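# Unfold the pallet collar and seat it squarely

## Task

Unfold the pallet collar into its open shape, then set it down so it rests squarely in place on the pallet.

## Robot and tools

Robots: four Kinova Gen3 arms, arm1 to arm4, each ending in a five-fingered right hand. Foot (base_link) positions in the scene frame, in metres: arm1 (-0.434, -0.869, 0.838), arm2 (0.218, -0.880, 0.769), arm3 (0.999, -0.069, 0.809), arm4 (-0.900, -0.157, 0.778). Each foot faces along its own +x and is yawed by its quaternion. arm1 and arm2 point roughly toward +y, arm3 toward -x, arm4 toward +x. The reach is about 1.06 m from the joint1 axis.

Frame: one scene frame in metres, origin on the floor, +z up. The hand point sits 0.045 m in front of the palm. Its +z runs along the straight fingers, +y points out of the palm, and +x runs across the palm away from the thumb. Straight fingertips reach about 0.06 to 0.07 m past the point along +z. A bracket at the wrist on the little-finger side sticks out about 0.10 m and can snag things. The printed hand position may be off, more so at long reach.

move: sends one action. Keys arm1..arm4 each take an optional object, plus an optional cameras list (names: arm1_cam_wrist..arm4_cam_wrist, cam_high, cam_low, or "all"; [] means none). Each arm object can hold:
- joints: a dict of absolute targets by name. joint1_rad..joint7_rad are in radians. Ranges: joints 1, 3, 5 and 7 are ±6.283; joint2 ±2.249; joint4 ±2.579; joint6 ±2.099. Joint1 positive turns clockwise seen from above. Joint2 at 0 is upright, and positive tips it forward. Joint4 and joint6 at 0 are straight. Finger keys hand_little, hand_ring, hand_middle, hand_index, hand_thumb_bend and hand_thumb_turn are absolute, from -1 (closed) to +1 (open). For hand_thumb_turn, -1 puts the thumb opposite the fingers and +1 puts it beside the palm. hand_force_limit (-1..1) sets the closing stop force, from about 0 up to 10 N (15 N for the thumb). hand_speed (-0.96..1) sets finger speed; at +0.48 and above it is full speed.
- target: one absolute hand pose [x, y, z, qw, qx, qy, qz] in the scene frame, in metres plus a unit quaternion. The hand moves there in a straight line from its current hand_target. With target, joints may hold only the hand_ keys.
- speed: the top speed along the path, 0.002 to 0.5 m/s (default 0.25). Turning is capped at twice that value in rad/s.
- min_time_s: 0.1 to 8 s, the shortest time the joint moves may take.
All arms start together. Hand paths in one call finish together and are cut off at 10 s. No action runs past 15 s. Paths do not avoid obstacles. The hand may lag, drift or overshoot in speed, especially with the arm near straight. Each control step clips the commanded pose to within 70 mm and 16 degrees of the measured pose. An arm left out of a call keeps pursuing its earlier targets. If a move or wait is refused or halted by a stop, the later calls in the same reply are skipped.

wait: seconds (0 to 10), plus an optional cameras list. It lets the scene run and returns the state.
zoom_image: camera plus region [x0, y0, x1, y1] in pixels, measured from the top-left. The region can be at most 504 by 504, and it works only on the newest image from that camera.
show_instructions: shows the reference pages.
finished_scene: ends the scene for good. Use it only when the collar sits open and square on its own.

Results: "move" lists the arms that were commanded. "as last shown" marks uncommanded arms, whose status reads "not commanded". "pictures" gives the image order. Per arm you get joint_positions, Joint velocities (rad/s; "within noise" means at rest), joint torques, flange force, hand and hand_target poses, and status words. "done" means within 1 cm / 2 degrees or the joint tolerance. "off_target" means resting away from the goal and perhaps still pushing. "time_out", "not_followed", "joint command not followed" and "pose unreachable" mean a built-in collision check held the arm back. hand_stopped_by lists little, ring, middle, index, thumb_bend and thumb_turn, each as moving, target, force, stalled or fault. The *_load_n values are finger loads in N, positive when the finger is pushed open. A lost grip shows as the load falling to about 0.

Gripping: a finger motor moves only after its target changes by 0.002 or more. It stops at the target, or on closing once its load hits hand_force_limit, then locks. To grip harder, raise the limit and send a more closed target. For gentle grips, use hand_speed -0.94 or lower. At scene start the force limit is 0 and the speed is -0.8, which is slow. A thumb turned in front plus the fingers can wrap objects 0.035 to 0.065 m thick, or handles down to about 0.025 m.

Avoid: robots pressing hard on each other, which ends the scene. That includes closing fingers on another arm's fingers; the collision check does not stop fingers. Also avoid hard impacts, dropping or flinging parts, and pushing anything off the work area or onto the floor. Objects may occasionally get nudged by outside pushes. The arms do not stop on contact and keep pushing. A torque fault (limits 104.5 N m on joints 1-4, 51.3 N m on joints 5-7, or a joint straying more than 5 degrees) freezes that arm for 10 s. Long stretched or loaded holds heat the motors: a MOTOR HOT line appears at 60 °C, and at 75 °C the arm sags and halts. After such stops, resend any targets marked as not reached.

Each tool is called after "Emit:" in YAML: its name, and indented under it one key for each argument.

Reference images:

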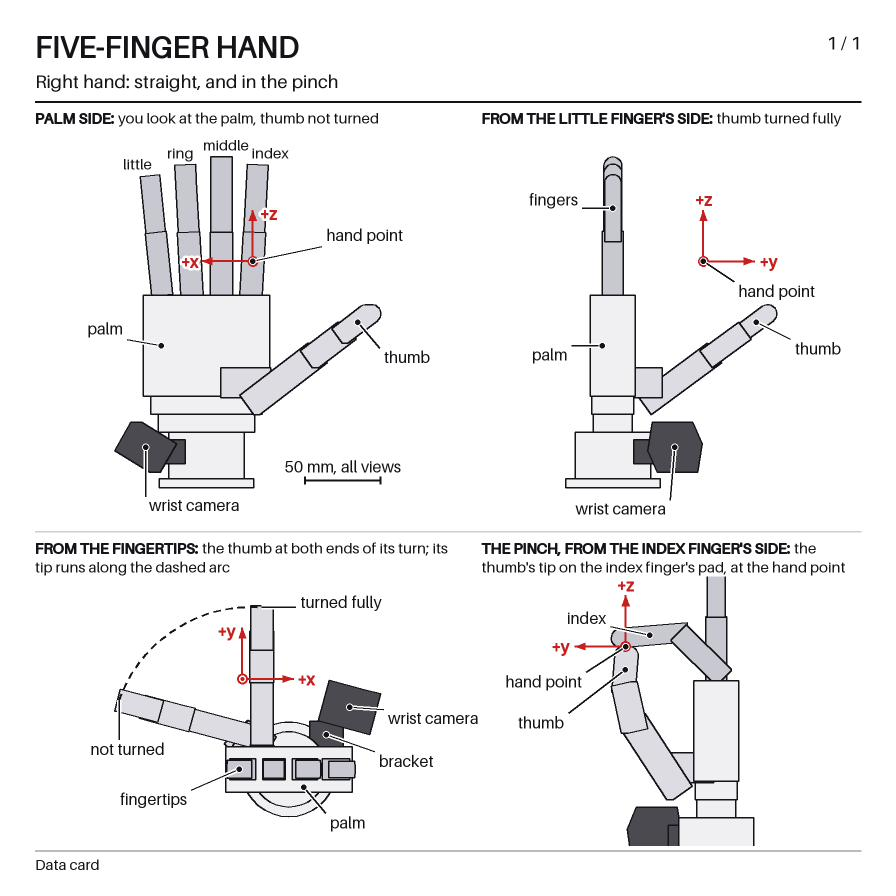

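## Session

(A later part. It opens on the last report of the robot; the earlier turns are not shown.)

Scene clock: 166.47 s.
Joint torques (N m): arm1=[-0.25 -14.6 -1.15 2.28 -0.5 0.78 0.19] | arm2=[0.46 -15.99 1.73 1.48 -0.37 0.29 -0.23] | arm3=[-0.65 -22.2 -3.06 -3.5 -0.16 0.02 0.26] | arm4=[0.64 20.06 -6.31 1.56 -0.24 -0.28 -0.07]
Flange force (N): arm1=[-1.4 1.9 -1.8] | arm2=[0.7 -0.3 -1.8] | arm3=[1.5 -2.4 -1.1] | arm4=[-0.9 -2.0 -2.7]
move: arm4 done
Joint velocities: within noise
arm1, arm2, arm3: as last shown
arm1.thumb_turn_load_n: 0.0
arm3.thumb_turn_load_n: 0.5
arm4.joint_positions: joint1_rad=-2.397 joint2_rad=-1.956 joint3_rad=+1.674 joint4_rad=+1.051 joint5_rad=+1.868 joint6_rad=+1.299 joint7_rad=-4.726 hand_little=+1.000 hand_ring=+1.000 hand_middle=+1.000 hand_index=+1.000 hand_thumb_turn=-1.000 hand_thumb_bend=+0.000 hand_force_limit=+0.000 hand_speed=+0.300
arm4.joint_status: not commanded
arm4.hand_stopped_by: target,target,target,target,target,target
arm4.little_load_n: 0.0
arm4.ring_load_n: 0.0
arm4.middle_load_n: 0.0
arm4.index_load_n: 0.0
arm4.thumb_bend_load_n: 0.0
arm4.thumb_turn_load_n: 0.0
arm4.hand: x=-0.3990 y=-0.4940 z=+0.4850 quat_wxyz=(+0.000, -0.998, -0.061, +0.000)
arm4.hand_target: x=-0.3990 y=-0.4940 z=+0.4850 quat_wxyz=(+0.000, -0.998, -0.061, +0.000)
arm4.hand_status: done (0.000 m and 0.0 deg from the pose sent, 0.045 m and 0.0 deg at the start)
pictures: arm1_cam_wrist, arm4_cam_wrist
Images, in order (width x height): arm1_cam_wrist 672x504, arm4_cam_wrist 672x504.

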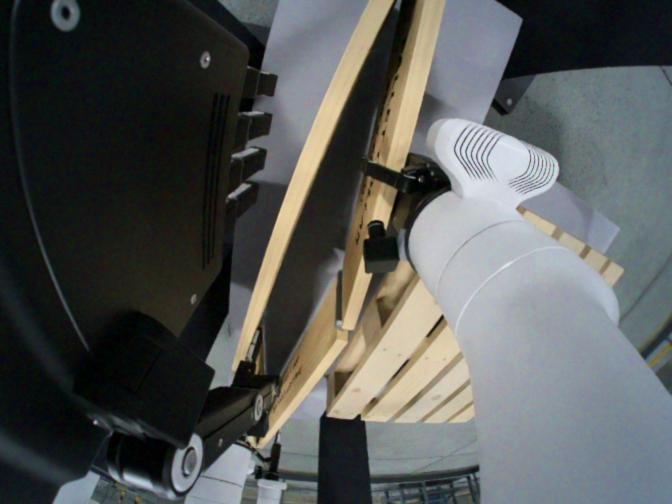

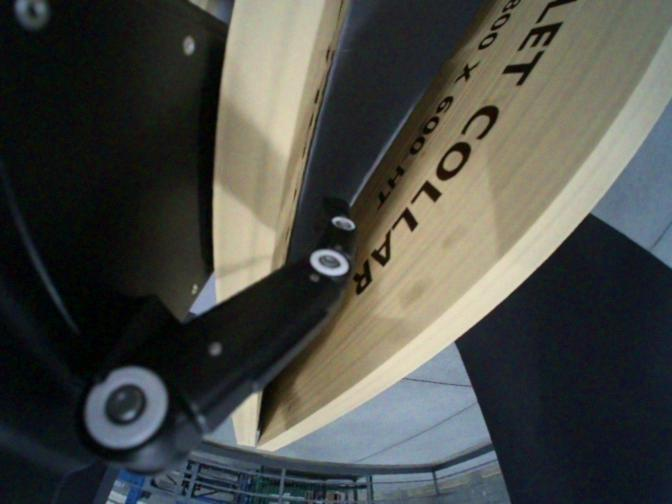

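Emit:
move:
  arm4: {"joints": {"hand_thumb_bend": -1.0, "hand_force_limit": 1.0, "hand_speed": -0.7}}
  cameras: ["arm4_cam_wrist", "arm1_cam_wrist"]

Emit:
zoom_image:
  camera: "arm4_cam_wrist"
  region: [180, 0, 520, 340]

Scene clock: 169.20 s.
Joint torques (N m): arm1=[-0.26 -14.48 -1.17 2.29 -0.47 0.75 0.19] | arm2=[0.19 -15.54 1.43 2.1 -0.3 0.67 -0.17] | arm3=[-0.81 -22.35 -3.29 -3.62 -0.2 -0.11 0.24] | arm4=[-0.73 19.63 -6.94 2.8 -1.17 -0.1 -0.01]
Flange force (N): arm1=[-1.4 2.1 -2.2] | arm2=[0.7 0.7 -1.6] | arm3=[1.4 -2.7 -1.1] | arm4=[-1.1 0.6 -0.5]
move: arm4 off_target
Joint velocities: within noise
arm1, arm2, arm3: as last shown
arm2.little_load_n: -1.0
arm2.index_load_n: -0.5
arm2.thumb_bend_load_n: -0.5
arm3.thumb_turn_load_n: 0.0
arm4.joint_positions: joint1_rad=-2.397 joint2_rad=-1.956 joint3_rad=+1.674 joint4_rad=+1.051 joint5_rad=+1.868 joint6_rad=+1.299 joint7_rad=-4.726 hand_little=+1.000 hand_ring=+1.000 hand_middle=+1.000 hand_index=+1.000 hand_thumb_turn=-1.000 hand_thumb_bend=-0.389 hand_force_limit=+1.000 hand_speed=-0.700
arm4.joint_status: hand_thumb_bend off_target (ended at -0.389, target -1.000); the others done
arm4.hand_stopped_by: target,target,target,target,force,target
arm4.little_load_n: 0.0
arm4.ring_load_n: 0.0
arm4.middle_load_n: 0.0
arm4.index_load_n: 0.0
arm4.thumb_bend_load_n: 16.0
arm4.thumb_turn_load_n: 1.0
arm4.hand: x=-0.3990 y=-0.4940 z=+0.4850 quat_wxyz=(+0.000, -0.998, -0.061, +0.000)
arm4.hand_target: x=-0.3990 y=-0.4940 z=+0.4850 quat_wxyz=(+0.000, -0.998, -0.061, +0.000)
arm4.hand_status: not commanded
pictures: arm1_cam_wrist, arm4_cam_wrist
Images, in order (width x height): arm1_cam_wrist 672x504, arm4_cam_wrist 672x504.

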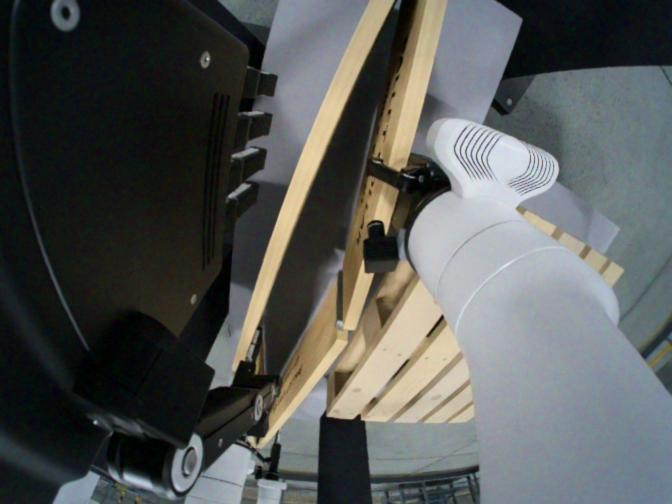

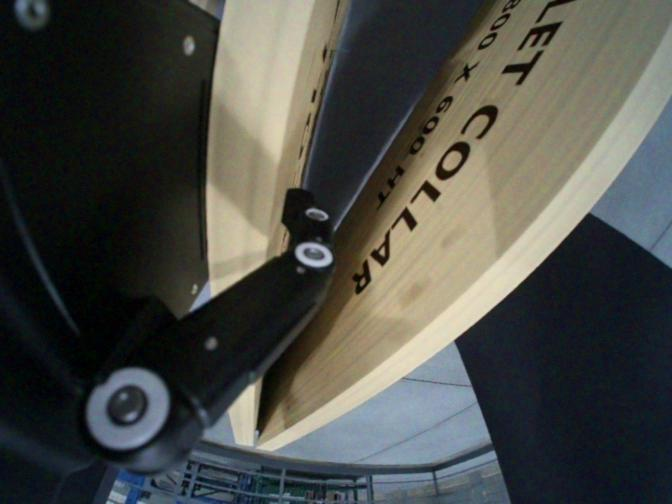

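Scaled by 1.482 from the camera's image (finer frame: 960x720).

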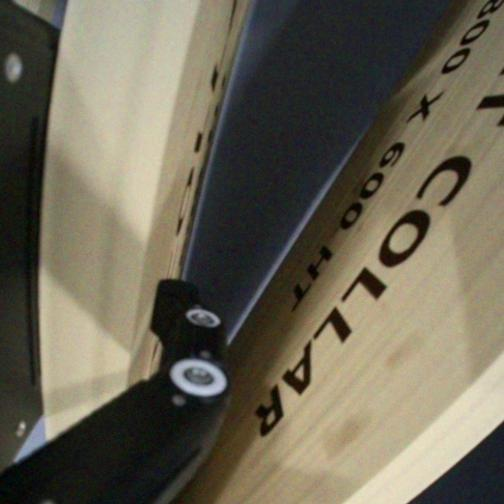

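Emit:
move:
  arm4: {"target": [-0.399, -0.4940, 0.495, 0, 0.9981, 0.0610, 0], "speed": 0.03}
  cameras: ["arm4_cam_wrist", "cam_low"]

Emit:
zoom_image:
  camera: "cam_low"
  region: [400, 200, 672, 400]

Scene clock: 170.40 s.
Joint torques (N m): arm1=[-0.28 -14.53 -1.2 2.2 -0.46 0.78 0.18] | arm2=[0.33 -15.69 1.65 1.89 -0.34 0.5 -0.19] | arm3=[-0.74 -22.26 -3.18 -3.53 -0.21 -0.02 0.24] | arm4=[-0.04 23.55 -8.34 2.79 -0.58 0.05 0.04]
Flange force (N): arm1=[-1.5 2.0 -2.2] | arm2=[0.8 0.3 -1.7] | arm3=[1.4 -2.6 -1.1] | arm4=[-0.6 -0.6 5.8]
move: arm4 done
Joint velocities: within noise
arm1, arm2, arm3: as last shown
arm2.index_load_n: 0.0
arm2.thumb_bend_load_n: 0.0
arm3.thumb_turn_load_n: 0.5
arm4.joint_positions: joint1_rad=-2.390 joint2_rad=-1.943 joint3_rad=+1.670 joint4_rad=+1.074 joint5_rad=+1.863 joint6_rad=+1.314 joint7_rad=-4.737 hand_little=+1.000 hand_ring=+1.000 hand_middle=+1.000 hand_index=+1.000 hand_thumb_turn=-1.000 hand_thumb_bend=-0.389 hand_force_limit=+1.000 hand_speed=-0.700
arm4.joint_status: not commanded
arm4.hand_stopped_by: target,target,target,target,force,target
arm4.little_load_n: 0.0
arm4.ring_load_n: 0.0
arm4.middle_load_n: 0.0
arm4.index_load_n: 0.0
arm4.thumb_bend_load_n: 16.0
arm4.thumb_turn_load_n: 1.5
arm4.hand: x=-0.3990 y=-0.4940 z=+0.4950 quat_wxyz=(+0.000, -0.998, -0.061, +0.000)
arm4.hand_target: x=-0.3990 y=-0.4940 z=+0.4950 quat_wxyz=(+0.000, -0.998, -0.061, +0.000)
arm4.hand_status: done (0.000 m and 0.0 deg from the pose sent, 0.010 m and 0.0 deg at the start)
Images, in order (width x height): arm4_cam_wrist 672x504, cam_low 672x504.

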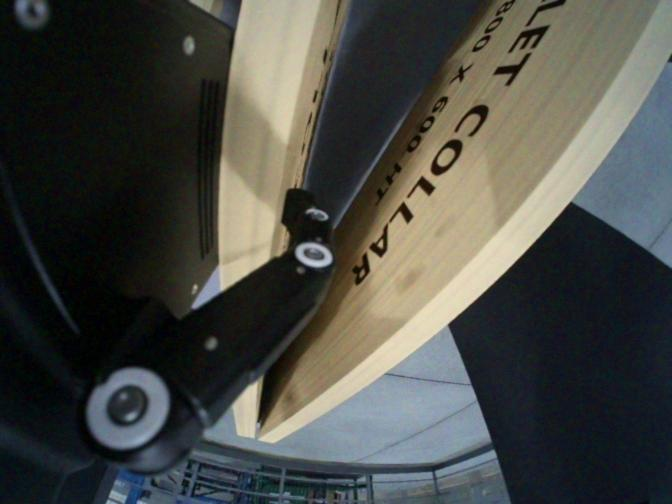

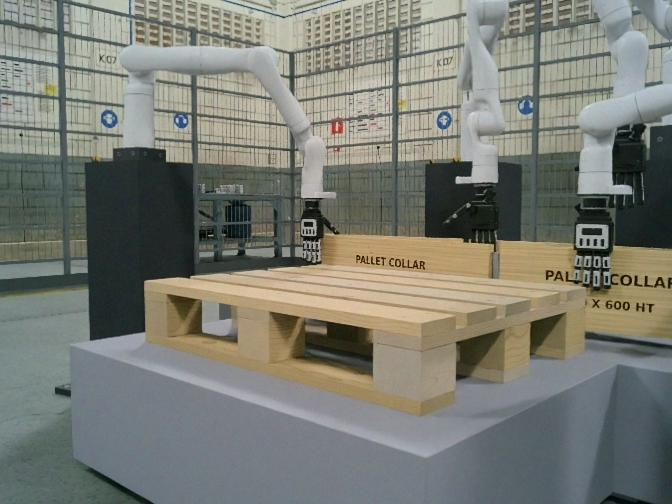

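Scaled by 1.853 from the camera's image (finer frame: 960x720).

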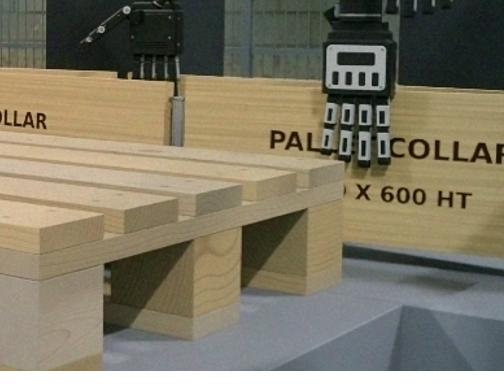

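Emit:
move:
  arm4: {"target": [-0.399, -0.4940, 0.505, 0, 0.9981, 0.0610, 0], "speed": 0.03}
  cameras: ["arm4_cam_wrist", "cam_low"]

Emit:
zoom_image:
  camera: "cam_low"
  region: [400, 200, 672, 400]

Scene clock: 171.57 s.
Joint torques (N m): arm1=[-0.29 -14.54 -1.12 2.23 -0.46 0.76 0.18] | arm2=[0.32 -15.61 1.6 1.92 -0.32 0.51 -0.21] | arm3=[-0.92 -22.41 -3.27 -3.62 -0.2 -0.13 0.19] | arm4=[-0.27 19.61 -6.88 2.27 -0.85 -0.13 -0.09]
Flange force (N): arm1=[-1.3 1.7 -2.0] | arm2=[0.8 0.4 -1.9] | arm3=[1.0 -2.7 -0.9] | arm4=[-0.9 0.0 -1.4]
move: arm4 done
Joint velocities: within noise
arm1, arm2, arm3: as last shown
arm3.thumb_turn_load_n: 0.0
arm4.joint_positions: joint1_rad=-2.384 joint2_rad=-1.929 joint3_rad=+1.666 joint4_rad=+1.094 joint5_rad=+1.857 joint6_rad=+1.330 joint7_rad=-4.747 hand_little=+1.000 hand_ring=+1.000 hand_middle=+1.000 hand_index=+1.000 hand_thumb_turn=-1.000 hand_thumb_bend=-0.391 hand_force_limit=+1.000 hand_speed=-0.700
arm4.joint_status: not commanded
arm4.hand_stopped_by: target,target,target,target,force,target
arm4.little_load_n: 0.0
arm4.ring_load_n: 0.0
arm4.middle_load_n: 0.0
arm4.index_load_n: 0.0
arm4.thumb_bend_load_n: 3.0
arm4.thumb_turn_load_n: 0.0
arm4.hand: x=-0.3990 y=-0.4940 z=+0.5050 quat_wxyz=(+0.000, -0.998, -0.061, +0.000)
arm4.hand_target: x=-0.3990 y=-0.4940 z=+0.5050 quat_wxyz=(+0.000, -0.998, -0.061, +0.000)
arm4.hand_status: done (0.000 m and 0.0 deg from the pose sent, 0.010 m and 0.0 deg at the start)
Images, in order (width x height): arm4_cam_wrist 672x504, cam_low 672x504.

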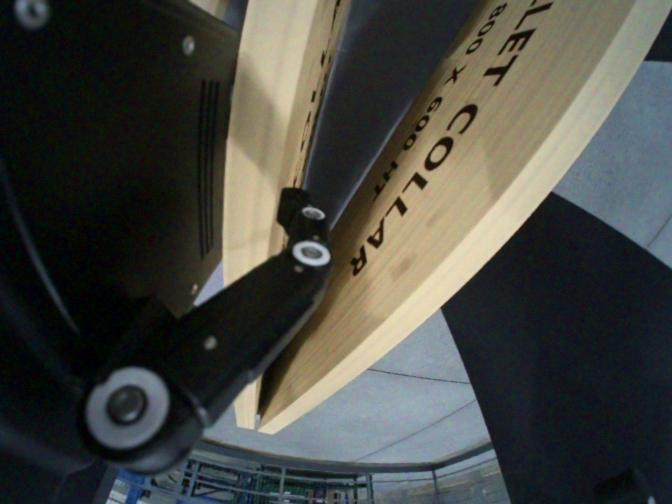

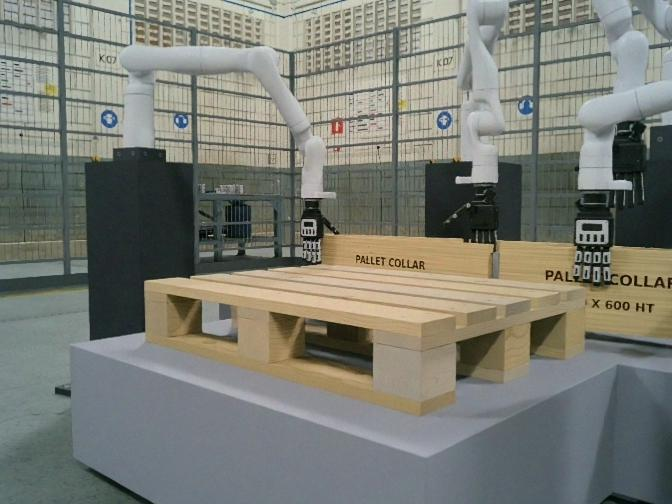

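Scaled by 1.853 from the camera's image (finer frame: 960x720).

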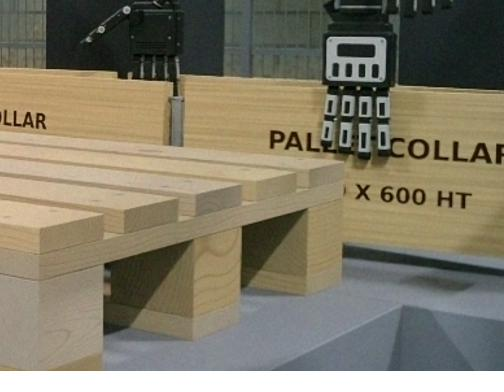

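Emit:
move:
  arm4: {"joints": {"hand_thumb_bend": 0.0, "hand_speed": 0.3}}

Emit:
move:
  arm4: {"target": [-0.399, -0.4920, 0.480, 0, 0.9981, 0.0610, 0], "speed": 0.06}

Emit:
move:
  arm4: {"joints": {"hand_thumb_bend": -1.0, "hand_force_limit": 1.0, "hand_speed": 0.9}}
  cameras: ["arm4_cam_wrist", "arm1_cam_wrist"]

Scene clock: 175.47 s.
Joint torques (N m): arm1=[-0.21 -14.52 -1.09 2.27 -0.48 0.78 0.16] | arm2=[0.46 -15.92 1.85 1.43 -0.39 0.27 -0.22] | arm3=[-0.78 -22.35 -3.27 -3.64 -0.19 -0.1 0.22] | arm4=[0.66 20 -6.54 1.5 -0.22 -0.24 -0.07]
Flange force (N): arm1=[-1.2 2.1 -2.1] | arm2=[0.5 -0.5 -2.1] | arm3=[1.5 -2.8 -1.1] | arm4=[-0.8 -1.9 -2.6]
move: arm4 done
Joint velocities: within noise
arm1.joint_positions: joint1_rad=+0.271 joint2_rad=+1.148 joint3_rad=-0.330 joint4_rad=+2.278 joint5_rad=+2.250 joint6_rad=+0.403 joint7_rad=+1.020 hand_little=+1.000 hand_ring=+1.000 hand_middle=+1.000 hand_index=+1.000 hand_thumb_turn=+1.000 hand_thumb_bend=+1.000 hand_force_limit=+0.000 hand_speed=-0.800
arm1.joint_status: not commanded
arm1.hand_stopped_by: target,target,target,target,target,target
arm1.little_load_n: 0.0
arm1.ring_load_n: 0.0
arm1.middle_load_n: 0.0
arm1.index_load_n: 0.0
arm1.thumb_bend_load_n: 0.0
arm1.thumb_turn_load_n: 0.0
arm1.hand: x=-0.3640 y=-0.5150 z=+0.6800 quat_wxyz=(+0.000, +0.000, +1.000, +0.000)
arm1.hand_target: x=-0.3640 y=-0.5150 z=+0.6800 quat_wxyz=(+0.000, +0.000, +1.000, +0.000)
arm1.hand_status: not commanded
arm2.joint_positions: joint1_rad=-0.548 joint2_rad=+1.302 joint3_rad=-0.031 joint4_rad=+1.931 joint5_rad=-0.344 joint6_rad=-0.097 joint7_rad=-3.469 hand_little=+1.000 hand_ring=+1.000 hand_middle=+1.000 hand_index=+1.000 hand_thumb_turn=+1.000 hand_thumb_bend=+1.000 hand_force_limit=+0.000 hand_speed=-0.800
arm2.joint_status: not commanded
arm2.hand_stopped_by: target,target,target,target,target,target
arm2.little_load_n: -0.5
arm2.ring_load_n: 0.0
arm2.middle_load_n: -0.5
arm2.index_load_n: 0.0
arm2.thumb_bend_load_n: 0.0
arm2.thumb_turn_load_n: 0.0
arm2.hand: x=+0.0300 y=-0.5130 z=+0.5300 quat_wxyz=(+0.000, +0.000, -1.000, +0.000)
arm2.hand_target: x=+0.0300 y=-0.5130 z=+0.5300 quat_wxyz=(+0.000, +0.000, -1.000, +0.000)
arm2.hand_status: not commanded
arm3.joint_positions: joint1_rad=-0.431 joint2_rad=+1.593 joint3_rad=-0.277 joint4_rad=+1.049 joint5_rad=+0.536 joint6_rad=+0.559 joint7_rad=-2.684 hand_little=+1.000 hand_ring=+1.000 hand_middle=+1.000 hand_index=+1.000 hand_thumb_turn=-1.000 hand_thumb_bend=+1.000 hand_force_limit=+0.000 hand_speed=+0.000
arm3.joint_status: not commanded
arm3.hand_stopped_by: target,target,target,target,target,target
arm3.little_load_n: 0.0
arm3.ring_load_n: 0.5
arm3.middle_load_n: 0.0
arm3.index_load_n: 0.0
arm3.thumb_bend_load_n: 0.0
arm3.thumb_turn_load_n: 0.0
arm3.hand: x=+0.5450 y=-0.5170 z=+0.4900 quat_wxyz=(+0.000, -1.000, +0.000, +0.000)
arm3.hand_target: x=+0.5450 y=-0.5170 z=+0.4900 quat_wxyz=(+0.000, -1.000, +0.000, +0.000)
arm3.hand_status: not commanded
arm4.joint_positions: joint1_rad=-2.384 joint2_rad=-1.929 joint3_rad=+1.666 joint4_rad=+1.094 joint5_rad=+1.857 joint6_rad=+1.330 joint7_rad=-4.747 hand_little=+1.000 hand_ring=+1.000 hand_middle=+1.000 hand_index=+1.000 hand_thumb_turn=-1.000 hand_thumb_bend=+0.000 hand_force_limit=+1.000 hand_speed=+0.300
arm4.joint_status: all done
arm4.hand_stopped_by: target,target,target,target,target,target
arm4.little_load_n: 0.0
arm4.ring_load_n: 0.0
arm4.middle_load_n: 0.0
arm4.index_load_n: 0.0
arm4.thumb_bend_load_n: 0.0
arm4.thumb_turn_load_n: 0.0
arm4.hand: x=-0.3990 y=-0.4940 z=+0.5050 quat_wxyz=(+0.000, -0.998, -0.061, +0.000)
arm4.hand_target: x=-0.3990 y=-0.4940 z=+0.5050 quat_wxyz=(+0.000, -0.998, -0.061, +0.000)
arm4.hand_status: not commanded
pictures: none

Scene clock: 176.43 s.
Joint torques (N m): arm1=[-0.23 -14.56 -1.13 2.24 -0.46 0.75 0.16] | arm2=[0.51 -15.92 1.83 1.46 -0.35 0.26 -0.21] | arm3=[-0.75 -22.38 -3.26 -3.71 -0.24 -0.08 0.22] | arm4=[0.72 20.06 -6.23 1.54 -0.17 -0.23 -0.06]
Flange force (N): arm1=[-1.3 1.9 -2.0] | arm2=[0.8 -0.4 -2.0] | arm3=[1.8 -3.0 -1.2] | arm4=[-0.8 -2.1 -2.7]
move: arm4 done
Joint velocities: within noise
arm1, arm2, arm3: as last shown
arm2.middle_load_n: 0.0
arm3.ring_load_n: 0.0
arm4.joint_positions: joint1_rad=-2.401 joint2_rad=-1.964 joint3_rad=+1.676 joint4_rad=+1.045 joint5_rad=+1.873 joint6_rad=+1.292 joint7_rad=-4.726 hand_little=+1.000 hand_ring=+1.000 hand_middle=+1.000 hand_index=+1.000 hand_thumb_turn=-1.000 hand_thumb_bend=+0.000 hand_force_limit=+1.000 hand_speed=+0.300
arm4.joint_status: not commanded
arm4.hand_stopped_by: target,target,target,target,target,target
arm4.little_load_n: -0.5
arm4.ring_load_n: 0.0
arm4.middle_load_n: 0.0
arm4.index_load_n: 0.0
arm4.thumb_bend_load_n: 0.0
arm4.thumb_turn_load_n: 0.0
arm4.hand: x=-0.3990 y=-0.4920 z=+0.4800 quat_wxyz=(+0.000, -0.998, -0.061, +0.000)
arm4.hand_target: x=-0.3990 y=-0.4920 z=+0.4800 quat_wxyz=(+0.000, -0.998, -0.061, +0.000)
arm4.hand_status: done (0.000 m and 0.0 deg from the pose sent, 0.025 m and 0.0 deg at the start)
pictures: none

Scene clock: 177.33 s.
Joint torques (N m): arm1=[-0.26 -14.52 -1.18 2.25 -0.46 0.73 0.17] | arm2=[0.33 -15.49 1.62 1.97 -0.32 0.56 -0.18] | arm3=[-0.83 -22.48 -3.27 -3.79 -0.23 -0.13 0.21] | arm4=[-0.26 20.63 -7.01 2.87 -1.02 0.22 -0.04]
Flange force (N): arm1=[-1.4 2.0 -2.1] | arm2=[0.9 0.4 -2.1] | arm3=[1.8 -3.2 -1.2] | arm4=[0.3 0.7 1.8]
move: arm4 off_target
Joint velocities: within noise
arm1, arm2, arm3: as last shown
arm2.little_load_n: -1.0
arm4.joint_positions: joint1_rad=-2.401 joint2_rad=-1.964 joint3_rad=+1.676 joint4_rad=+1.045 joint5_rad=+1.873 joint6_rad=+1.292 joint7_rad=-4.726 hand_little=+1.000 hand_ring=+1.000 hand_middle=+1.000 hand_index=+1.000 hand_thumb_turn=-1.000 hand_thumb_bend=-0.400 hand_force_limit=+1.000 hand_speed=+0.900
arm4.joint_status: hand_thumb_bend off_target (ended at -0.400, target -1.000); the others done
arm4.hand_stopped_by: target,target,target,target,force,target
arm4.little_load_n: 0.0
arm4.ring_load_n: 0.0
arm4.middle_load_n: 0.0
arm4.index_load_n: 0.0
arm4.thumb_bend_load_n: 19.0
arm4.thumb_turn_load_n: 1.0
arm4.hand: x=-0.3990 y=-0.4920 z=+0.4800 quat_wxyz=(+0.000, -0.998, -0.061, +0.000)
arm4.hand_target: x=-0.3990 y=-0.4920 z=+0.4800 quat_wxyz=(+0.000, -0.998, -0.061, +0.000)
arm4.hand_status: not commanded
pictures: arm1_cam_wrist, arm4_cam_wrist
Images, in order (width x height): arm1_cam_wrist 672x504, arm4_cam_wrist 672x504.

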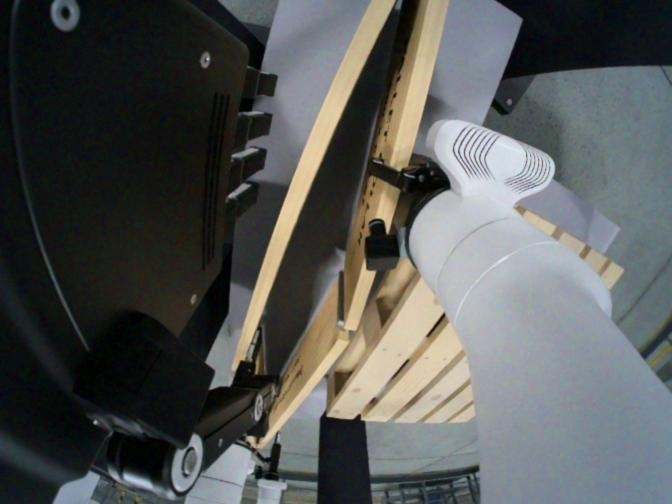

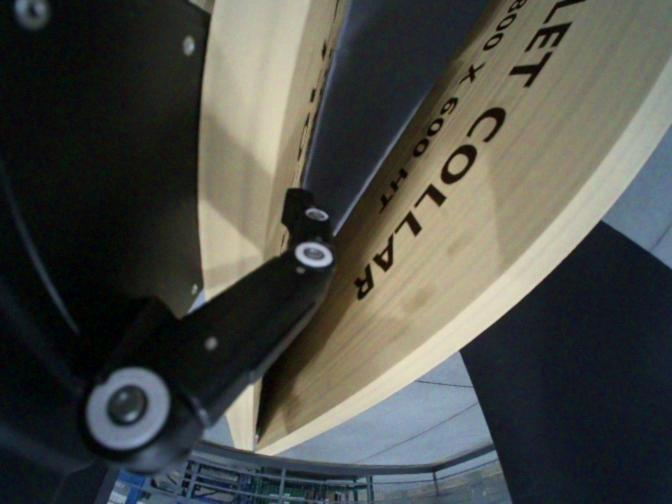

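Emit:
move:
  cameras: ["cam_high","cam_low","arm2_cam_wrist","arm4_cam_wrist"]

Scene clock: 178.80 s.
Joint torques (N m): arm1=[-0.27 -14.55 -1.12 2.27 -0.43 0.76 0.17] | arm2=[0.33 -15.49 1.63 2 -0.32 0.57 -0.18] | arm3=[-0.86 -22.54 -3.27 -3.71 -0.25 -0.16 0.21] | arm4=[-0.27 20.7 -7.07 2.81 -1.05 0.21 0.03]
Flange force (N): arm1=[-1.3 2.0 -2.0] | arm2=[0.9 0.4 -2.0] | arm3=[1.3 -2.8 -0.8] | arm4=[-0.2 0.2 1.7]
Joint velocities: within noise
arm1.joint_positions: joint1_rad=+0.271 joint2_rad=+1.148 joint3_rad=-0.330 joint4_rad=+2.278 joint5_rad=+2.250 joint6_rad=+0.403 joint7_rad=+1.020 hand_little=+1.000 hand_ring=+1.000 hand_middle=+1.000 hand_index=+1.000 hand_thumb_turn=+1.000 hand_thumb_bend=+1.000 hand_force_limit=+0.000 hand_speed=-0.800
arm1.joint_status: not commanded
arm1.hand_stopped_by: target,target,target,target,target,target
arm1.little_load_n: 0.0
arm1.ring_load_n: 0.0
arm1.middle_load_n: 0.0
arm1.index_load_n: 0.0
arm1.thumb_bend_load_n: 0.0
arm1.thumb_turn_load_n: 0.0
arm1.hand: x=-0.3640 y=-0.5150 z=+0.6800 quat_wxyz=(+0.000, +0.000, +1.000, +0.000) (m; scene frame)
arm1.hand_target: x=-0.3640 y=-0.5150 z=+0.6800 quat_wxyz=(+0.000, +0.000, +1.000, +0.000) (m; scene frame)
arm1.hand_status: not commanded
arm2.joint_positions: joint1_rad=-0.548 joint2_rad=+1.302 joint3_rad=-0.031 joint4_rad=+1.931 joint5_rad=-0.344 joint6_rad=-0.097 joint7_rad=-3.469 hand_little=+1.000 hand_ring=+1.000 hand_middle=+1.000 hand_index=+1.000 hand_thumb_turn=+1.000 hand_thumb_bend=+1.000 hand_force_limit=+0.000 hand_speed=-0.800
arm2.joint_status: not commanded
arm2.hand_stopped_by: target,target,target,target,target,target
arm2.little_load_n: -1.0
arm2.ring_load_n: 0.0
arm2.middle_load_n: 0.0
arm2.index_load_n: 0.0
arm2.thumb_bend_load_n: 0.0
arm2.thumb_turn_load_n: 0.0
arm2.hand: x=+0.0300 y=-0.5130 z=+0.5300 quat_wxyz=(+0.000, +0.000, -1.000, +0.000) (m; scene frame)
arm2.hand_target: x=+0.0300 y=-0.5130 z=+0.5300 quat_wxyz=(+0.000, +0.000, -1.000, +0.000) (m; scene frame)
arm2.hand_status: not commanded
arm3.joint_positions: joint1_rad=-0.431 joint2_rad=+1.593 joint3_rad=-0.277 joint4_rad=+1.049 joint5_rad=+0.536 joint6_rad=+0.559 joint7_rad=-2.684 hand_little=+1.000 hand_ring=+1.000 hand_middle=+1.000 hand_index=+1.000 hand_thumb_turn=-1.000 hand_thumb_bend=+1.000 hand_force_limit=+0.000 hand_speed=+0.000
arm3.joint_status: not commanded
arm3.hand_stopped_by: target,target,target,target,target,target
arm3.little_load_n: 0.0
arm3.ring_load_n: 0.0
arm3.middle_load_n: 0.0
arm3.index_load_n: 0.0
arm3.thumb_bend_load_n: 0.0
arm3.thumb_turn_load_n: 0.0
arm3.hand: x=+0.5450 y=-0.5170 z=+0.4900 quat_wxyz=(+0.000, -1.000, +0.000, +0.000) (m; scene frame)
arm3.hand_target: x=+0.5450 y=-0.5170 z=+0.4900 quat_wxyz=(+0.000, -1.000, +0.000, +0.000) (m; scene frame)
arm3.hand_status: not commanded
arm4.joint_positions: joint1_rad=-2.401 joint2_rad=-1.964 joint3_rad=+1.676 joint4_rad=+1.045 joint5_rad=+1.873 joint6_rad=+1.292 joint7_rad=-4.726 hand_little=+1.000 hand_ring=+1.000 hand_middle=+1.000 hand_index=+1.000 hand_thumb_turn=-1.000 hand_thumb_bend=-0.400 hand_force_limit=+1.000 hand_speed=+0.900
arm4.joint_status: hand_thumb_bend off_target (ended at -0.400, target -1.000); the others done
arm4.hand_stopped_by: target,target,target,target,force,target
arm4.little_load_n: 0.0
arm4.ring_load_n: 0.0
arm4.middle_load_n: -0.5
arm4.index_load_n: 0.0
arm4.thumb_bend_load_n: 19.5
arm4.thumb_turn_load_n: 1.0
arm4.hand: x=-0.3990 y=-0.4920 z=+0.4800 quat_wxyz=(+0.000, -0.998, -0.061, +0.000) (m; scene frame)
arm4.hand_target: x=-0.3990 y=-0.4920 z=+0.4800 quat_wxyz=(+0.000, -0.998, -0.061, +0.000) (m; scene frame)
arm4.hand_status: not commanded
pictures: arm2_cam_wrist, arm4_cam_wrist, cam_high, cam_low
Images, in order (width x height): arm2_cam_wrist 672x504, arm4_cam_wrist 672x504, cam_high 672x504, cam_low 672x504.

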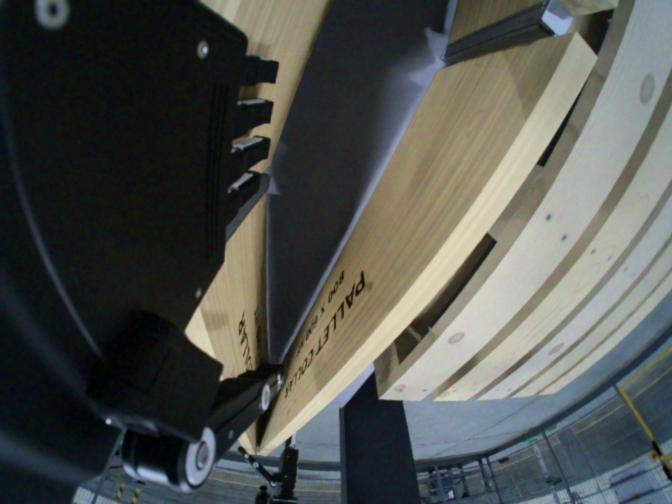

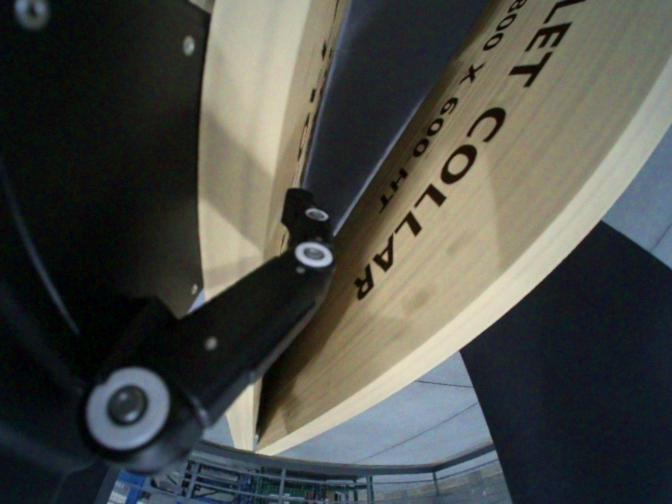

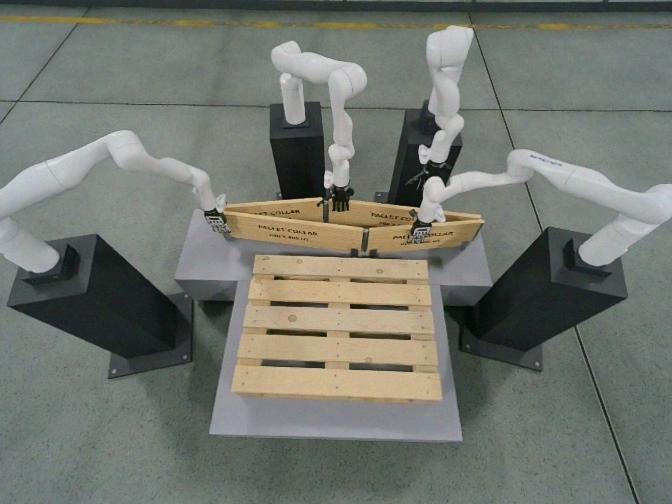

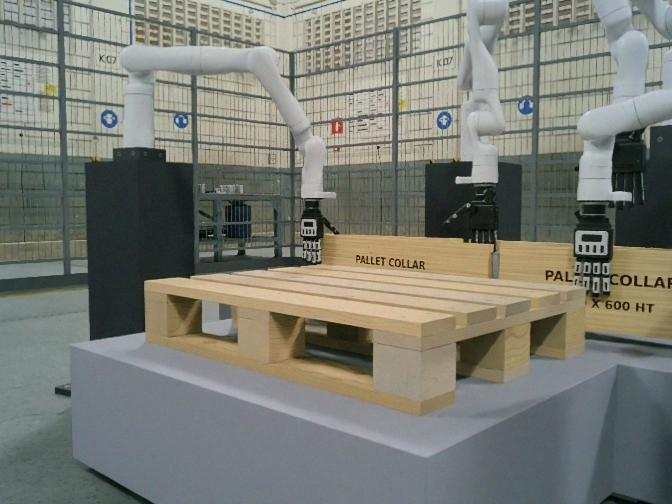

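Emit:
zoom_image:
  camera: "cam_low"
  region: [270, 190, 438, 316]

Emit:
zoom_image:
  camera: "cam_low"
  region: [430, 190, 672, 372]

Emit:
zoom_image:
  camera: "cam_high"
  region: [340, 160, 500, 280]

Emit:
zoom_image:
  camera: "cam_high"
  region: [190, 160, 350, 280]

Scaled by 3.000 from the camera's image (finer frame: 960x720).

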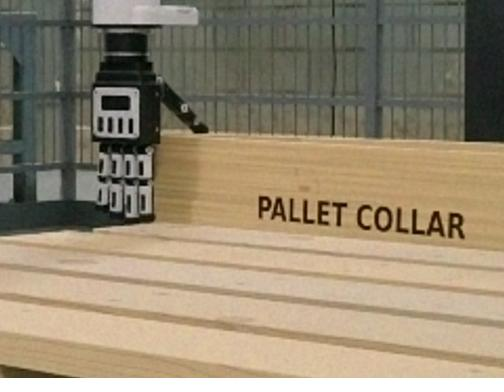

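Scaled by 2.083 from the camera's image (finer frame: 960x720).

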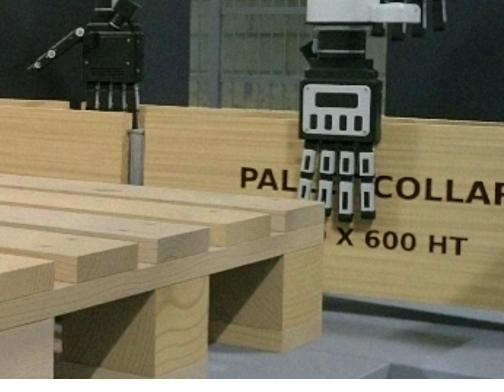

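Scaled by 3.150 from the camera's image (finer frame: 960x720).

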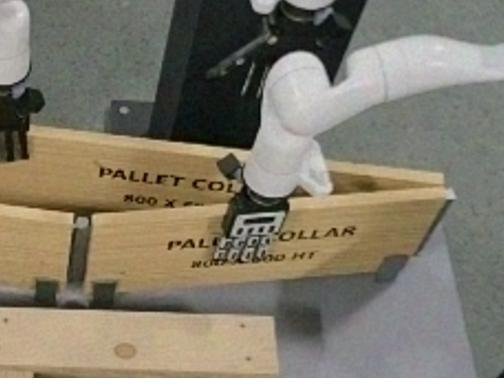

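Scaled by 3.150 from the camera's image (finer frame: 960x720).

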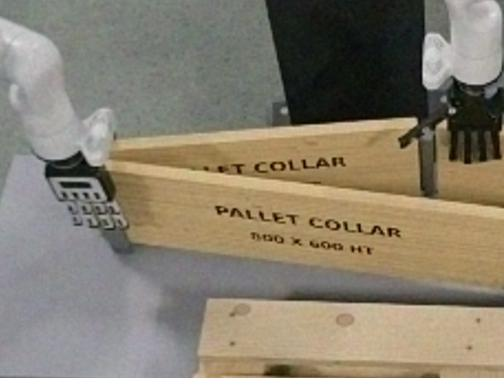

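Emit:
move:
  arm4: {"target": [-0.399, -0.492, 0.488, 0, 0.9981, 0.0610, 0], "speed": 0.03}
  cameras: ["cam_high"]

Scene clock: 189.47 s.
Joint torques (N m): arm1=[-0.29 -14.59 -1.13 2.27 -0.44 0.73 0.17] | arm2=[0.41 -15.56 1.67 1.87 -0.32 0.53 -0.21] | arm3=[-0.78 -22.5 -3.32 -3.73 -0.21 -0.13 0.23] | arm4=[-0.01 24.68 -8.78 2.92 -0.49 0.02 0.03]
Flange force (N): arm1=[-1.3 1.8 -1.8] | arm2=[0.9 0.1 -2.1] | arm3=[1.7 -2.9 -1.0] | arm4=[-0.9 -0.8 7.7]
move: arm4 done
Joint velocities: within noise
arm1, arm2, arm3: as last shown
arm2.little_load_n: -0.5
arm2.thumb_bend_load_n: -0.5
arm4.joint_positions: joint1_rad=-2.395 joint2_rad=-1.953 joint3_rad=+1.673 joint4_rad=+1.063 joint5_rad=+1.869 joint6_rad=+1.304 joint7_rad=-4.735 hand_little=+1.000 hand_ring=+1.000 hand_middle=+1.000 hand_index=+1.000 hand_thumb_turn=-1.000 hand_thumb_bend=-0.400 hand_force_limit=+1.000 hand_speed=+0.900
arm4.joint_status: not commanded
arm4.hand_stopped_by: target,target,target,target,force,target
arm4.little_load_n: 0.0
arm4.ring_load_n: 0.0
arm4.middle_load_n: 0.0
arm4.index_load_n: 0.0
arm4.thumb_bend_load_n: 18.5
arm4.thumb_turn_load_n: 1.5
arm4.hand: x=-0.3990 y=-0.4920 z=+0.4880 quat_wxyz=(+0.000, -0.998, -0.061, +0.000)
arm4.hand_target: x=-0.3990 y=-0.4920 z=+0.4880 quat_wxyz=(+0.000, -0.998, -0.061, +0.000)
arm4.hand_status: done (0.000 m and 0.0 deg from the pose sent, 0.008 m and 0.0 deg at the start)
Images, in order (width x height): cam_high 672x504.

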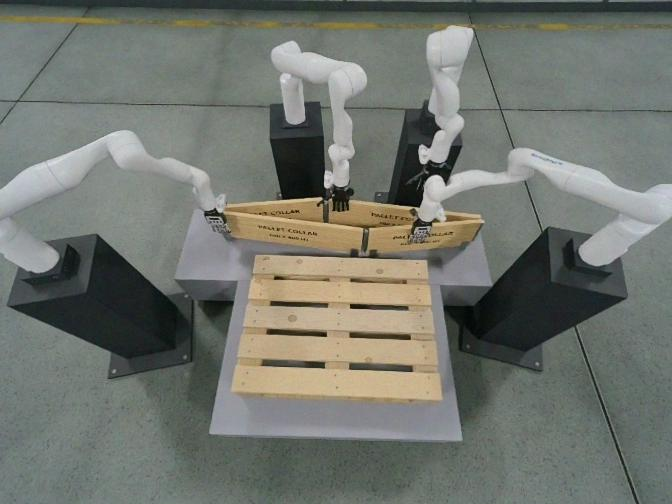

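Emit:
move:
  arm4: {"target": [-0.399, -0.492, 0.498, 0, 0.9981, 0.0610, 0], "speed": 0.03}
  cameras: ["cam_high", "cam_low"]

Emit:
zoom_image:
  camera: "cam_low"
  region: [430, 190, 672, 372]

Scene clock: 190.63 s.
Joint torques (N m): arm1=[-0.28 -14.54 -1.15 2.26 -0.47 0.75 0.17] | arm2=[0.35 -15.49 1.69 1.9 -0.32 0.53 -0.17] | arm3=[-0.87 -22.51 -3.29 -3.75 -0.2 -0.12 0.22] | arm4=[-0.08 24.42 -8.88 2.99 -0.56 0.02 -0.03]
Flange force (N): arm1=[-1.4 1.9 -2.0] | arm2=[0.9 0.2 -2.2] | arm3=[1.6 -3.1 -1.0] | arm4=[-0.4 -0.3 7.7]
move: arm4 done
Joint velocities: within noise
arm1, arm2, arm3: as last shown
arm2.little_load_n: -1.0
arm2.thumb_bend_load_n: 0.0
arm4.joint_positions: joint1_rad=-2.389 joint2_rad=-1.939 joint3_rad=+1.669 joint4_rad=+1.085 joint5_rad=+1.863 joint6_rad=+1.320 joint7_rad=-4.746 hand_little=+1.000 hand_ring=+1.000 hand_middle=+1.000 hand_index=+1.000 hand_thumb_turn=-1.000 hand_thumb_bend=-0.400 hand_force_limit=+1.000 hand_speed=+0.900
arm4.joint_status: not commanded
arm4.hand_stopped_by: target,target,target,target,force,target
arm4.little_load_n: 0.0
arm4.ring_load_n: 0.0
arm4.middle_load_n: 0.0
arm4.index_load_n: 0.0
arm4.thumb_bend_load_n: 19.0
arm4.thumb_turn_load_n: 1.5
arm4.hand: x=-0.3990 y=-0.4920 z=+0.4980 quat_wxyz=(+0.000, -0.998, -0.061, +0.000)
arm4.hand_target: x=-0.3990 y=-0.4920 z=+0.4980 quat_wxyz=(+0.000, -0.998, -0.061, +0.000)
arm4.hand_status: done (0.000 m and 0.0 deg from the pose sent, 0.010 m and 0.0 deg at the start)
Images, in order (width x height): cam_high 672x504, cam_low 672x504.

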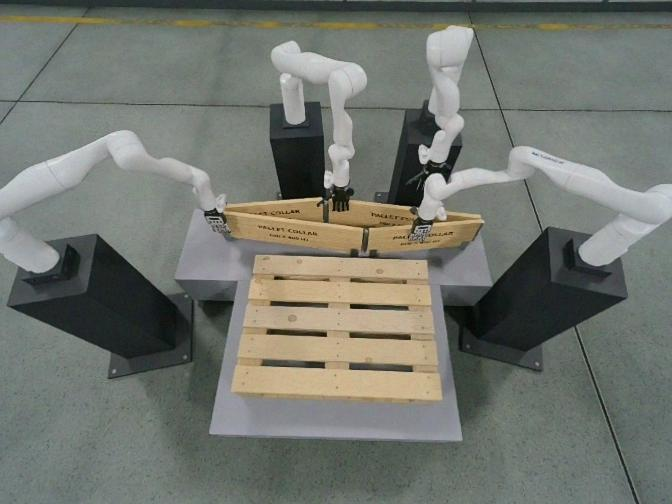

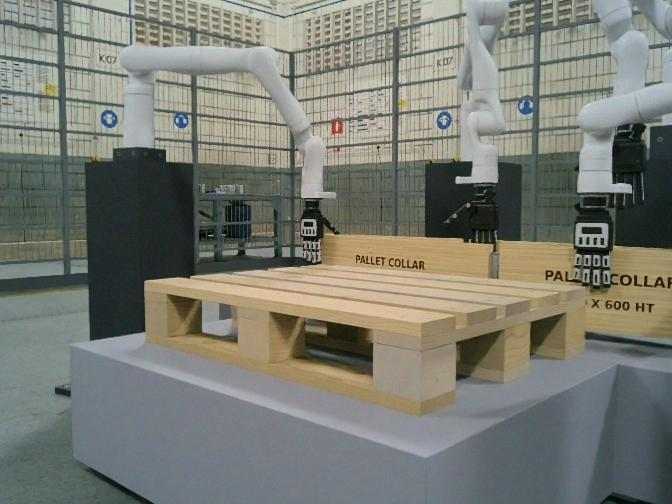

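Scaled by 2.083 from the camera's image (finer frame: 960x720).

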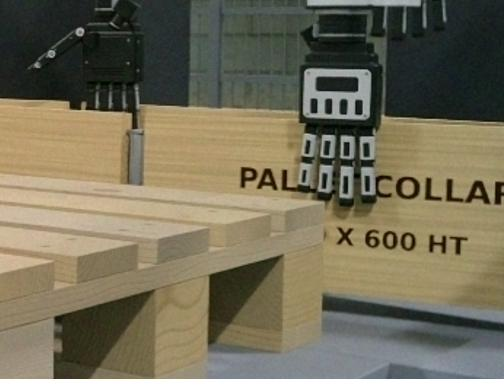

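Emit:
move:
  arm4: {"joints": {"hand_thumb_bend": 0.3}}
  arm1: {"joints": {"hand_thumb_turn": -1, "hand_thumb_bend": 0.1, "hand_speed": 0.3}}
  arm2: {"target": [0.03, -0.513, 0.68, 0, 0, 1, 0], "speed": 0.2, "joints": {"hand_thumb_turn": -1, "hand_thumb_bend": 0.1, "hand_speed": -0.3}}
  arm3: {"target": [0.545, -0.510, 0.56, 0, 1, 0, 0], "speed": 0.1}
  cameras: ["cam_high"]

Scene clock: 193.03 s.
Joint torques (N m): arm1=[-0.23 -14.49 -1.13 2.23 -0.46 0.75 0.22] | arm2=[0.8 -14.85 2.81 -1.07 -0.39 -0.05 -0.25] | arm3=[-0.92 -22.52 -3.59 -3.88 -0.21 -0.2 0.25] | arm4=[0.63 19.97 -6.45 1.53 -0.21 -0.25 -0.09]
Flange force (N): arm1=[-1.2 1.9 -2.2] | arm2=[-0.4 -2.4 -1.4] | arm3=[1.2 -2.8 -0.1] | arm4=[-0.9 -1.9 -2.7]
move: arm1 done; arm2 done; arm3 done; arm4 done
Joint velocities: within noise
arm1.joint_positions: joint1_rad=+0.271 joint2_rad=+1.148 joint3_rad=-0.330 joint4_rad=+2.278 joint5_rad=+2.250 joint6_rad=+0.403 joint7_rad=+1.020 hand_little=+1.000 hand_ring=+1.000 hand_middle=+1.000 hand_index=+1.000 hand_thumb_turn=-1.000 hand_thumb_bend=+0.100 hand_force_limit=+0.000 hand_speed=+0.300
arm1.joint_status: all done
arm1.hand_stopped_by: target,target,target,target,target,target
arm1.little_load_n: 0.0
arm1.ring_load_n: 0.0
arm1.middle_load_n: 0.0
arm1.index_load_n: 0.0
arm1.thumb_bend_load_n: 0.0
arm1.thumb_turn_load_n: 0.5
arm1.hand: x=-0.3640 y=-0.5150 z=+0.6800 quat_wxyz=(+0.000, +0.000, +1.000, +0.000)
arm1.hand_target: x=-0.3640 y=-0.5150 z=+0.6800 quat_wxyz=(+0.000, +0.000, +1.000, +0.000)
arm1.hand_status: not commanded
arm2.joint_positions: joint1_rad=-0.623 joint2_rad=+0.909 joint3_rad=+0.069 joint4_rad=+2.093 joint5_rad=-0.355 joint6_rad=+0.150 joint7_rad=-3.485 hand_little=+1.000 hand_ring=+1.000 hand_middle=+1.000 hand_index=+1.000 hand_thumb_turn=-1.000 hand_thumb_bend=+0.100 hand_force_limit=+0.000 hand_speed=-0.300
arm2.joint_status: all done
arm2.hand_stopped_by: target,target,target,target,target,target
arm2.little_load_n: 0.0
arm2.ring_load_n: 0.0
arm2.middle_load_n: -0.5
arm2.index_load_n: 0.0
arm2.thumb_bend_load_n: 0.0
arm2.thumb_turn_load_n: 0.0
arm2.hand: x=+0.0300 y=-0.5130 z=+0.6800 quat_wxyz=(+0.000, +0.000, -1.000, +0.000)
arm2.hand_target: x=+0.0300 y=-0.5130 z=+0.6800 quat_wxyz=(+0.000, +0.000, -1.000, +0.000)
arm2.hand_status: done (0.000 m and 0.0 deg from the pose sent, 0.150 m and 0.0 deg at the start)
arm3.joint_positions: joint1_rad=-0.409 joint2_rad=+1.428 joint3_rad=-0.280 joint4_rad=+1.215 joint5_rad=+0.532 joint6_rad=+0.564 joint7_rad=-2.703 hand_little=+1.000 hand_ring=+1.000 hand_middle=+1.000 hand_index=+1.000 hand_thumb_turn=-1.000 hand_thumb_bend=+1.000 hand_force_limit=+0.000 hand_speed=+0.000
arm3.joint_status: not commanded
arm3.hand_stopped_by: target,target,target,target,target,target
arm3.little_load_n: 0.0
arm3.ring_load_n: 0.0
arm3.middle_load_n: 0.0
arm3.index_load_n: 0.0
arm3.thumb_bend_load_n: 0.0
arm3.thumb_turn_load_n: 0.0
arm3.hand: x=+0.5450 y=-0.5100 z=+0.5600 quat_wxyz=(+0.000, -1.000, +0.000, +0.000)
arm3.hand_target: x=+0.5450 y=-0.5100 z=+0.5600 quat_wxyz=(+0.000, -1.000, +0.000, +0.000)
arm3.hand_status: done (0.000 m and 0.0 deg from the pose sent, 0.070 m and 0.0 deg at the start)
arm4.joint_positions: joint1_rad=-2.389 joint2_rad=-1.939 joint3_rad=+1.669 joint4_rad=+1.085 joint5_rad=+1.863 joint6_rad=+1.320 joint7_rad=-4.746 hand_little=+1.000 hand_ring=+1.000 hand_middle=+1.000 hand_index=+1.000 hand_thumb_turn=-1.000 hand_thumb_bend=+0.300 hand_force_limit=+1.000 hand_speed=+0.900
arm4.joint_status: all done
arm4.hand_stopped_by: target,target,target,target,target,target
arm4.little_load_n: 0.0
arm4.ring_load_n: 0.0
arm4.middle_load_n: 0.0
arm4.index_load_n: 0.0
arm4.thumb_bend_load_n: 0.0
arm4.thumb_turn_load_n: 0.0
arm4.hand: x=-0.3990 y=-0.4920 z=+0.4980 quat_wxyz=(+0.000, -0.998, -0.061, +0.000)
arm4.hand_target: x=-0.3990 y=-0.4920 z=+0.4980 quat_wxyz=(+0.000, -0.998, -0.061, +0.000)
arm4.hand_status: not commanded
Images, in order (width x height): cam_high 672x504.

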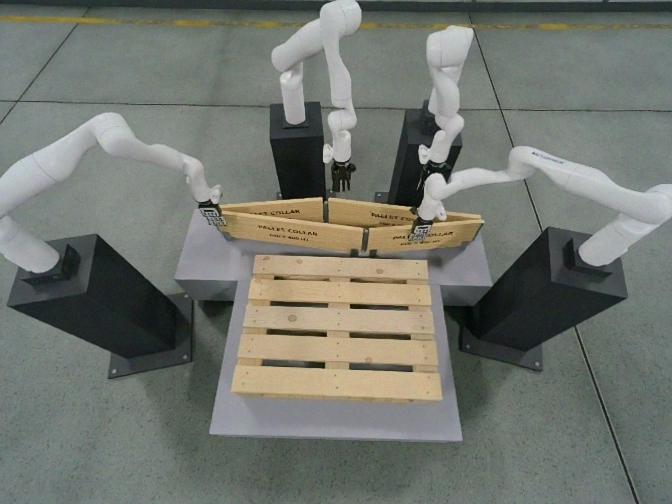

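Emit:
move:
  arm4: {"target": [-0.399, -0.480, 0.62, 0, 0.9981, 0.0610, 0], "speed": 0.15}
  arm3: {"target": [0.545, -0.42, 0.60, 0, 1, 0, 0], "speed": 0.15}
  arm2: {"target": [0.20, -0.50, 0.68, 0, -0.0654, 0.9979, 0], "speed": 0.15}
  cameras: ["cam_high"]

Emit:
zoom_image:
  camera: "cam_high"
  region: [350, 190, 490, 270]

Emit:
zoom_image:
  camera: "cam_high"
  region: [210, 190, 350, 270]

Scene clock: 195.00 s.
Joint torques (N m): arm1=[-0.26 -14.55 -1.17 2.25 -0.47 0.76 0.15] | arm2=[0.72 -13.39 2.36 0.35 -0.42 -0.09 -0.25] | arm3=[-0.9 -20.91 -3.32 -2.9 -0.21 -0.21 0.24] | arm4=[0.66 19.91 -7.48 0.75 -0.2 -0.25 -0.05]
Flange force (N): arm1=[-1.4 2.0 -2.0] | arm2=[1.4 0.2 -3.2] | arm3=[1.4 -2.7 0.6] | arm4=[-1.1 -2.1 -2.0]
move: arm2 done; arm3 done; arm4 done
Joint velocities: within noise
arm1: as last shown
arm1.thumb_turn_load_n: 0.0
arm2.joint_positions: joint1_rad=-0.095 joint2_rad=+0.895 joint3_rad=+0.000 joint4_rad=+2.280 joint5_rad=-0.062 joint6_rad=-0.035 joint7_rad=-3.158 hand_little=+1.000 hand_ring=+1.000 hand_middle=+1.000 hand_index=+1.000 hand_thumb_turn=-1.000 hand_thumb_bend=+0.100 hand_force_limit=+0.000 hand_speed=-0.300
arm2.joint_status: not commanded
arm2.hand_stopped_by: target,target,target,target,target,target
arm2.little_load_n: 0.0
arm2.ring_load_n: 0.0
arm2.middle_load_n: 0.0
arm2.index_load_n: 0.0
arm2.thumb_bend_load_n: 0.0
arm2.thumb_turn_load_n: 0.0
arm2.hand: x=+0.2000 y=-0.5000 z=+0.6800 quat_wxyz=(+0.000, +0.065, -0.998, +0.000)
arm2.hand_target: x=+0.2000 y=-0.5000 z=+0.6800 quat_wxyz=(+0.000, +0.065, -0.998, +0.000)
arm2.hand_status: done (0.000 m and 0.0 deg from the pose sent, 0.170 m and 7.5 deg at the start)
arm3.joint_positions: joint1_rad=-0.282 joint2_rad=+1.280 joint3_rad=-0.238 joint4_rad=+1.509 joint5_rad=+0.580 joint6_rad=+0.418 joint7_rad=-2.683 hand_little=+1.000 hand_ring=+1.000 hand_middle=+1.000 hand_index=+1.000 hand_thumb_turn=-1.000 hand_thumb_bend=+1.000 hand_force_limit=+0.000 hand_speed=+0.000
arm3.joint_status: not commanded
arm3.hand_stopped_by: target,target,target,target,target,target
arm3.little_load_n: 0.0
arm3.ring_load_n: 0.0
arm3.middle_load_n: 0.0
arm3.index_load_n: 0.0
arm3.thumb_bend_load_n: 0.0
arm3.thumb_turn_load_n: -0.5
arm3.hand: x=+0.5450 y=-0.4200 z=+0.6000 quat_wxyz=(+0.000, -1.000, +0.000, +0.000)
arm3.hand_target: x=+0.5450 y=-0.4200 z=+0.6000 quat_wxyz=(+0.000, -1.000, +0.000, +0.000)
arm3.hand_status: done (0.000 m and 0.0 deg from the pose sent, 0.098 m and 0.0 deg at the start)
arm4.joint_positions: joint1_rad=-2.349 joint2_rad=-1.771 joint3_rad=+1.594 joint4_rad=+1.294 joint5_rad=+1.760 joint6_rad=+1.496 joint7_rad=-4.869 hand_little=+1.000 hand_ring=+1.000 hand_middle=+1.000 hand_index=+1.000 hand_thumb_turn=-1.000 hand_thumb_bend=+0.300 hand_force_limit=+1.000 hand_speed=+0.900
arm4.joint_status: not commanded
arm4.hand_stopped_by: target,target,target,target,target,target
arm4.little_load_n: 0.0
arm4.ring_load_n: 0.0
arm4.middle_load_n: 0.0
arm4.index_load_n: 0.0
arm4.thumb_bend_load_n: -0.5
arm4.thumb_turn_load_n: 0.0
arm4.hand: x=-0.3990 y=-0.4800 z=+0.6200 quat_wxyz=(+0.000, -0.998, -0.061, +0.000)
arm4.hand_target: x=-0.3990 y=-0.4800 z=+0.6200 quat_wxyz=(+0.000, -0.998, -0.061, +0.000)
arm4.hand_status: done (0.000 m and 0.0 deg from the pose sent, 0.123 m and 0.0 deg at the start)
Images, in order (width x height): cam_high 672x504.

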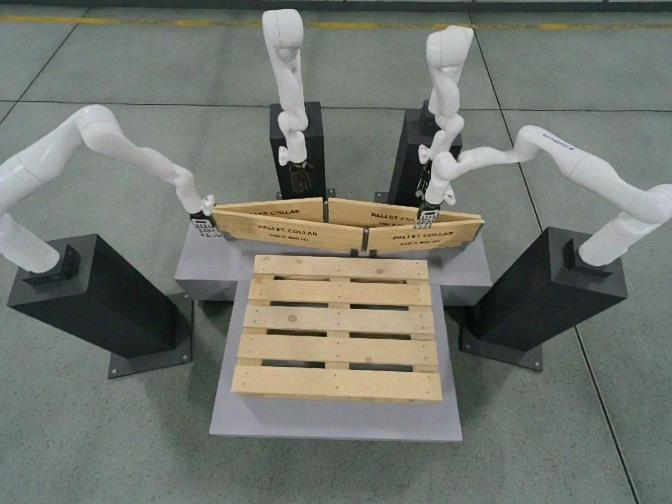

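Scaled by 3.600 from the camera's image (finer frame: 960x720).

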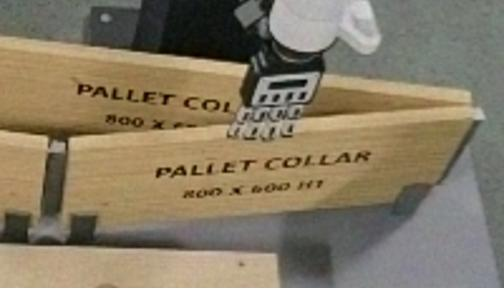

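Scaled by 3.600 from the camera's image (finer frame: 960x720).

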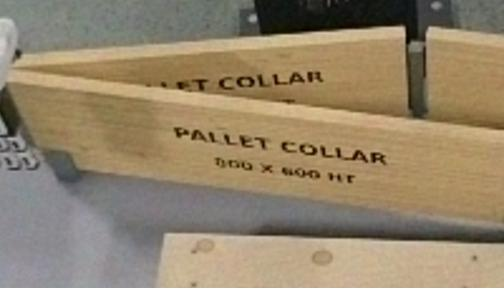

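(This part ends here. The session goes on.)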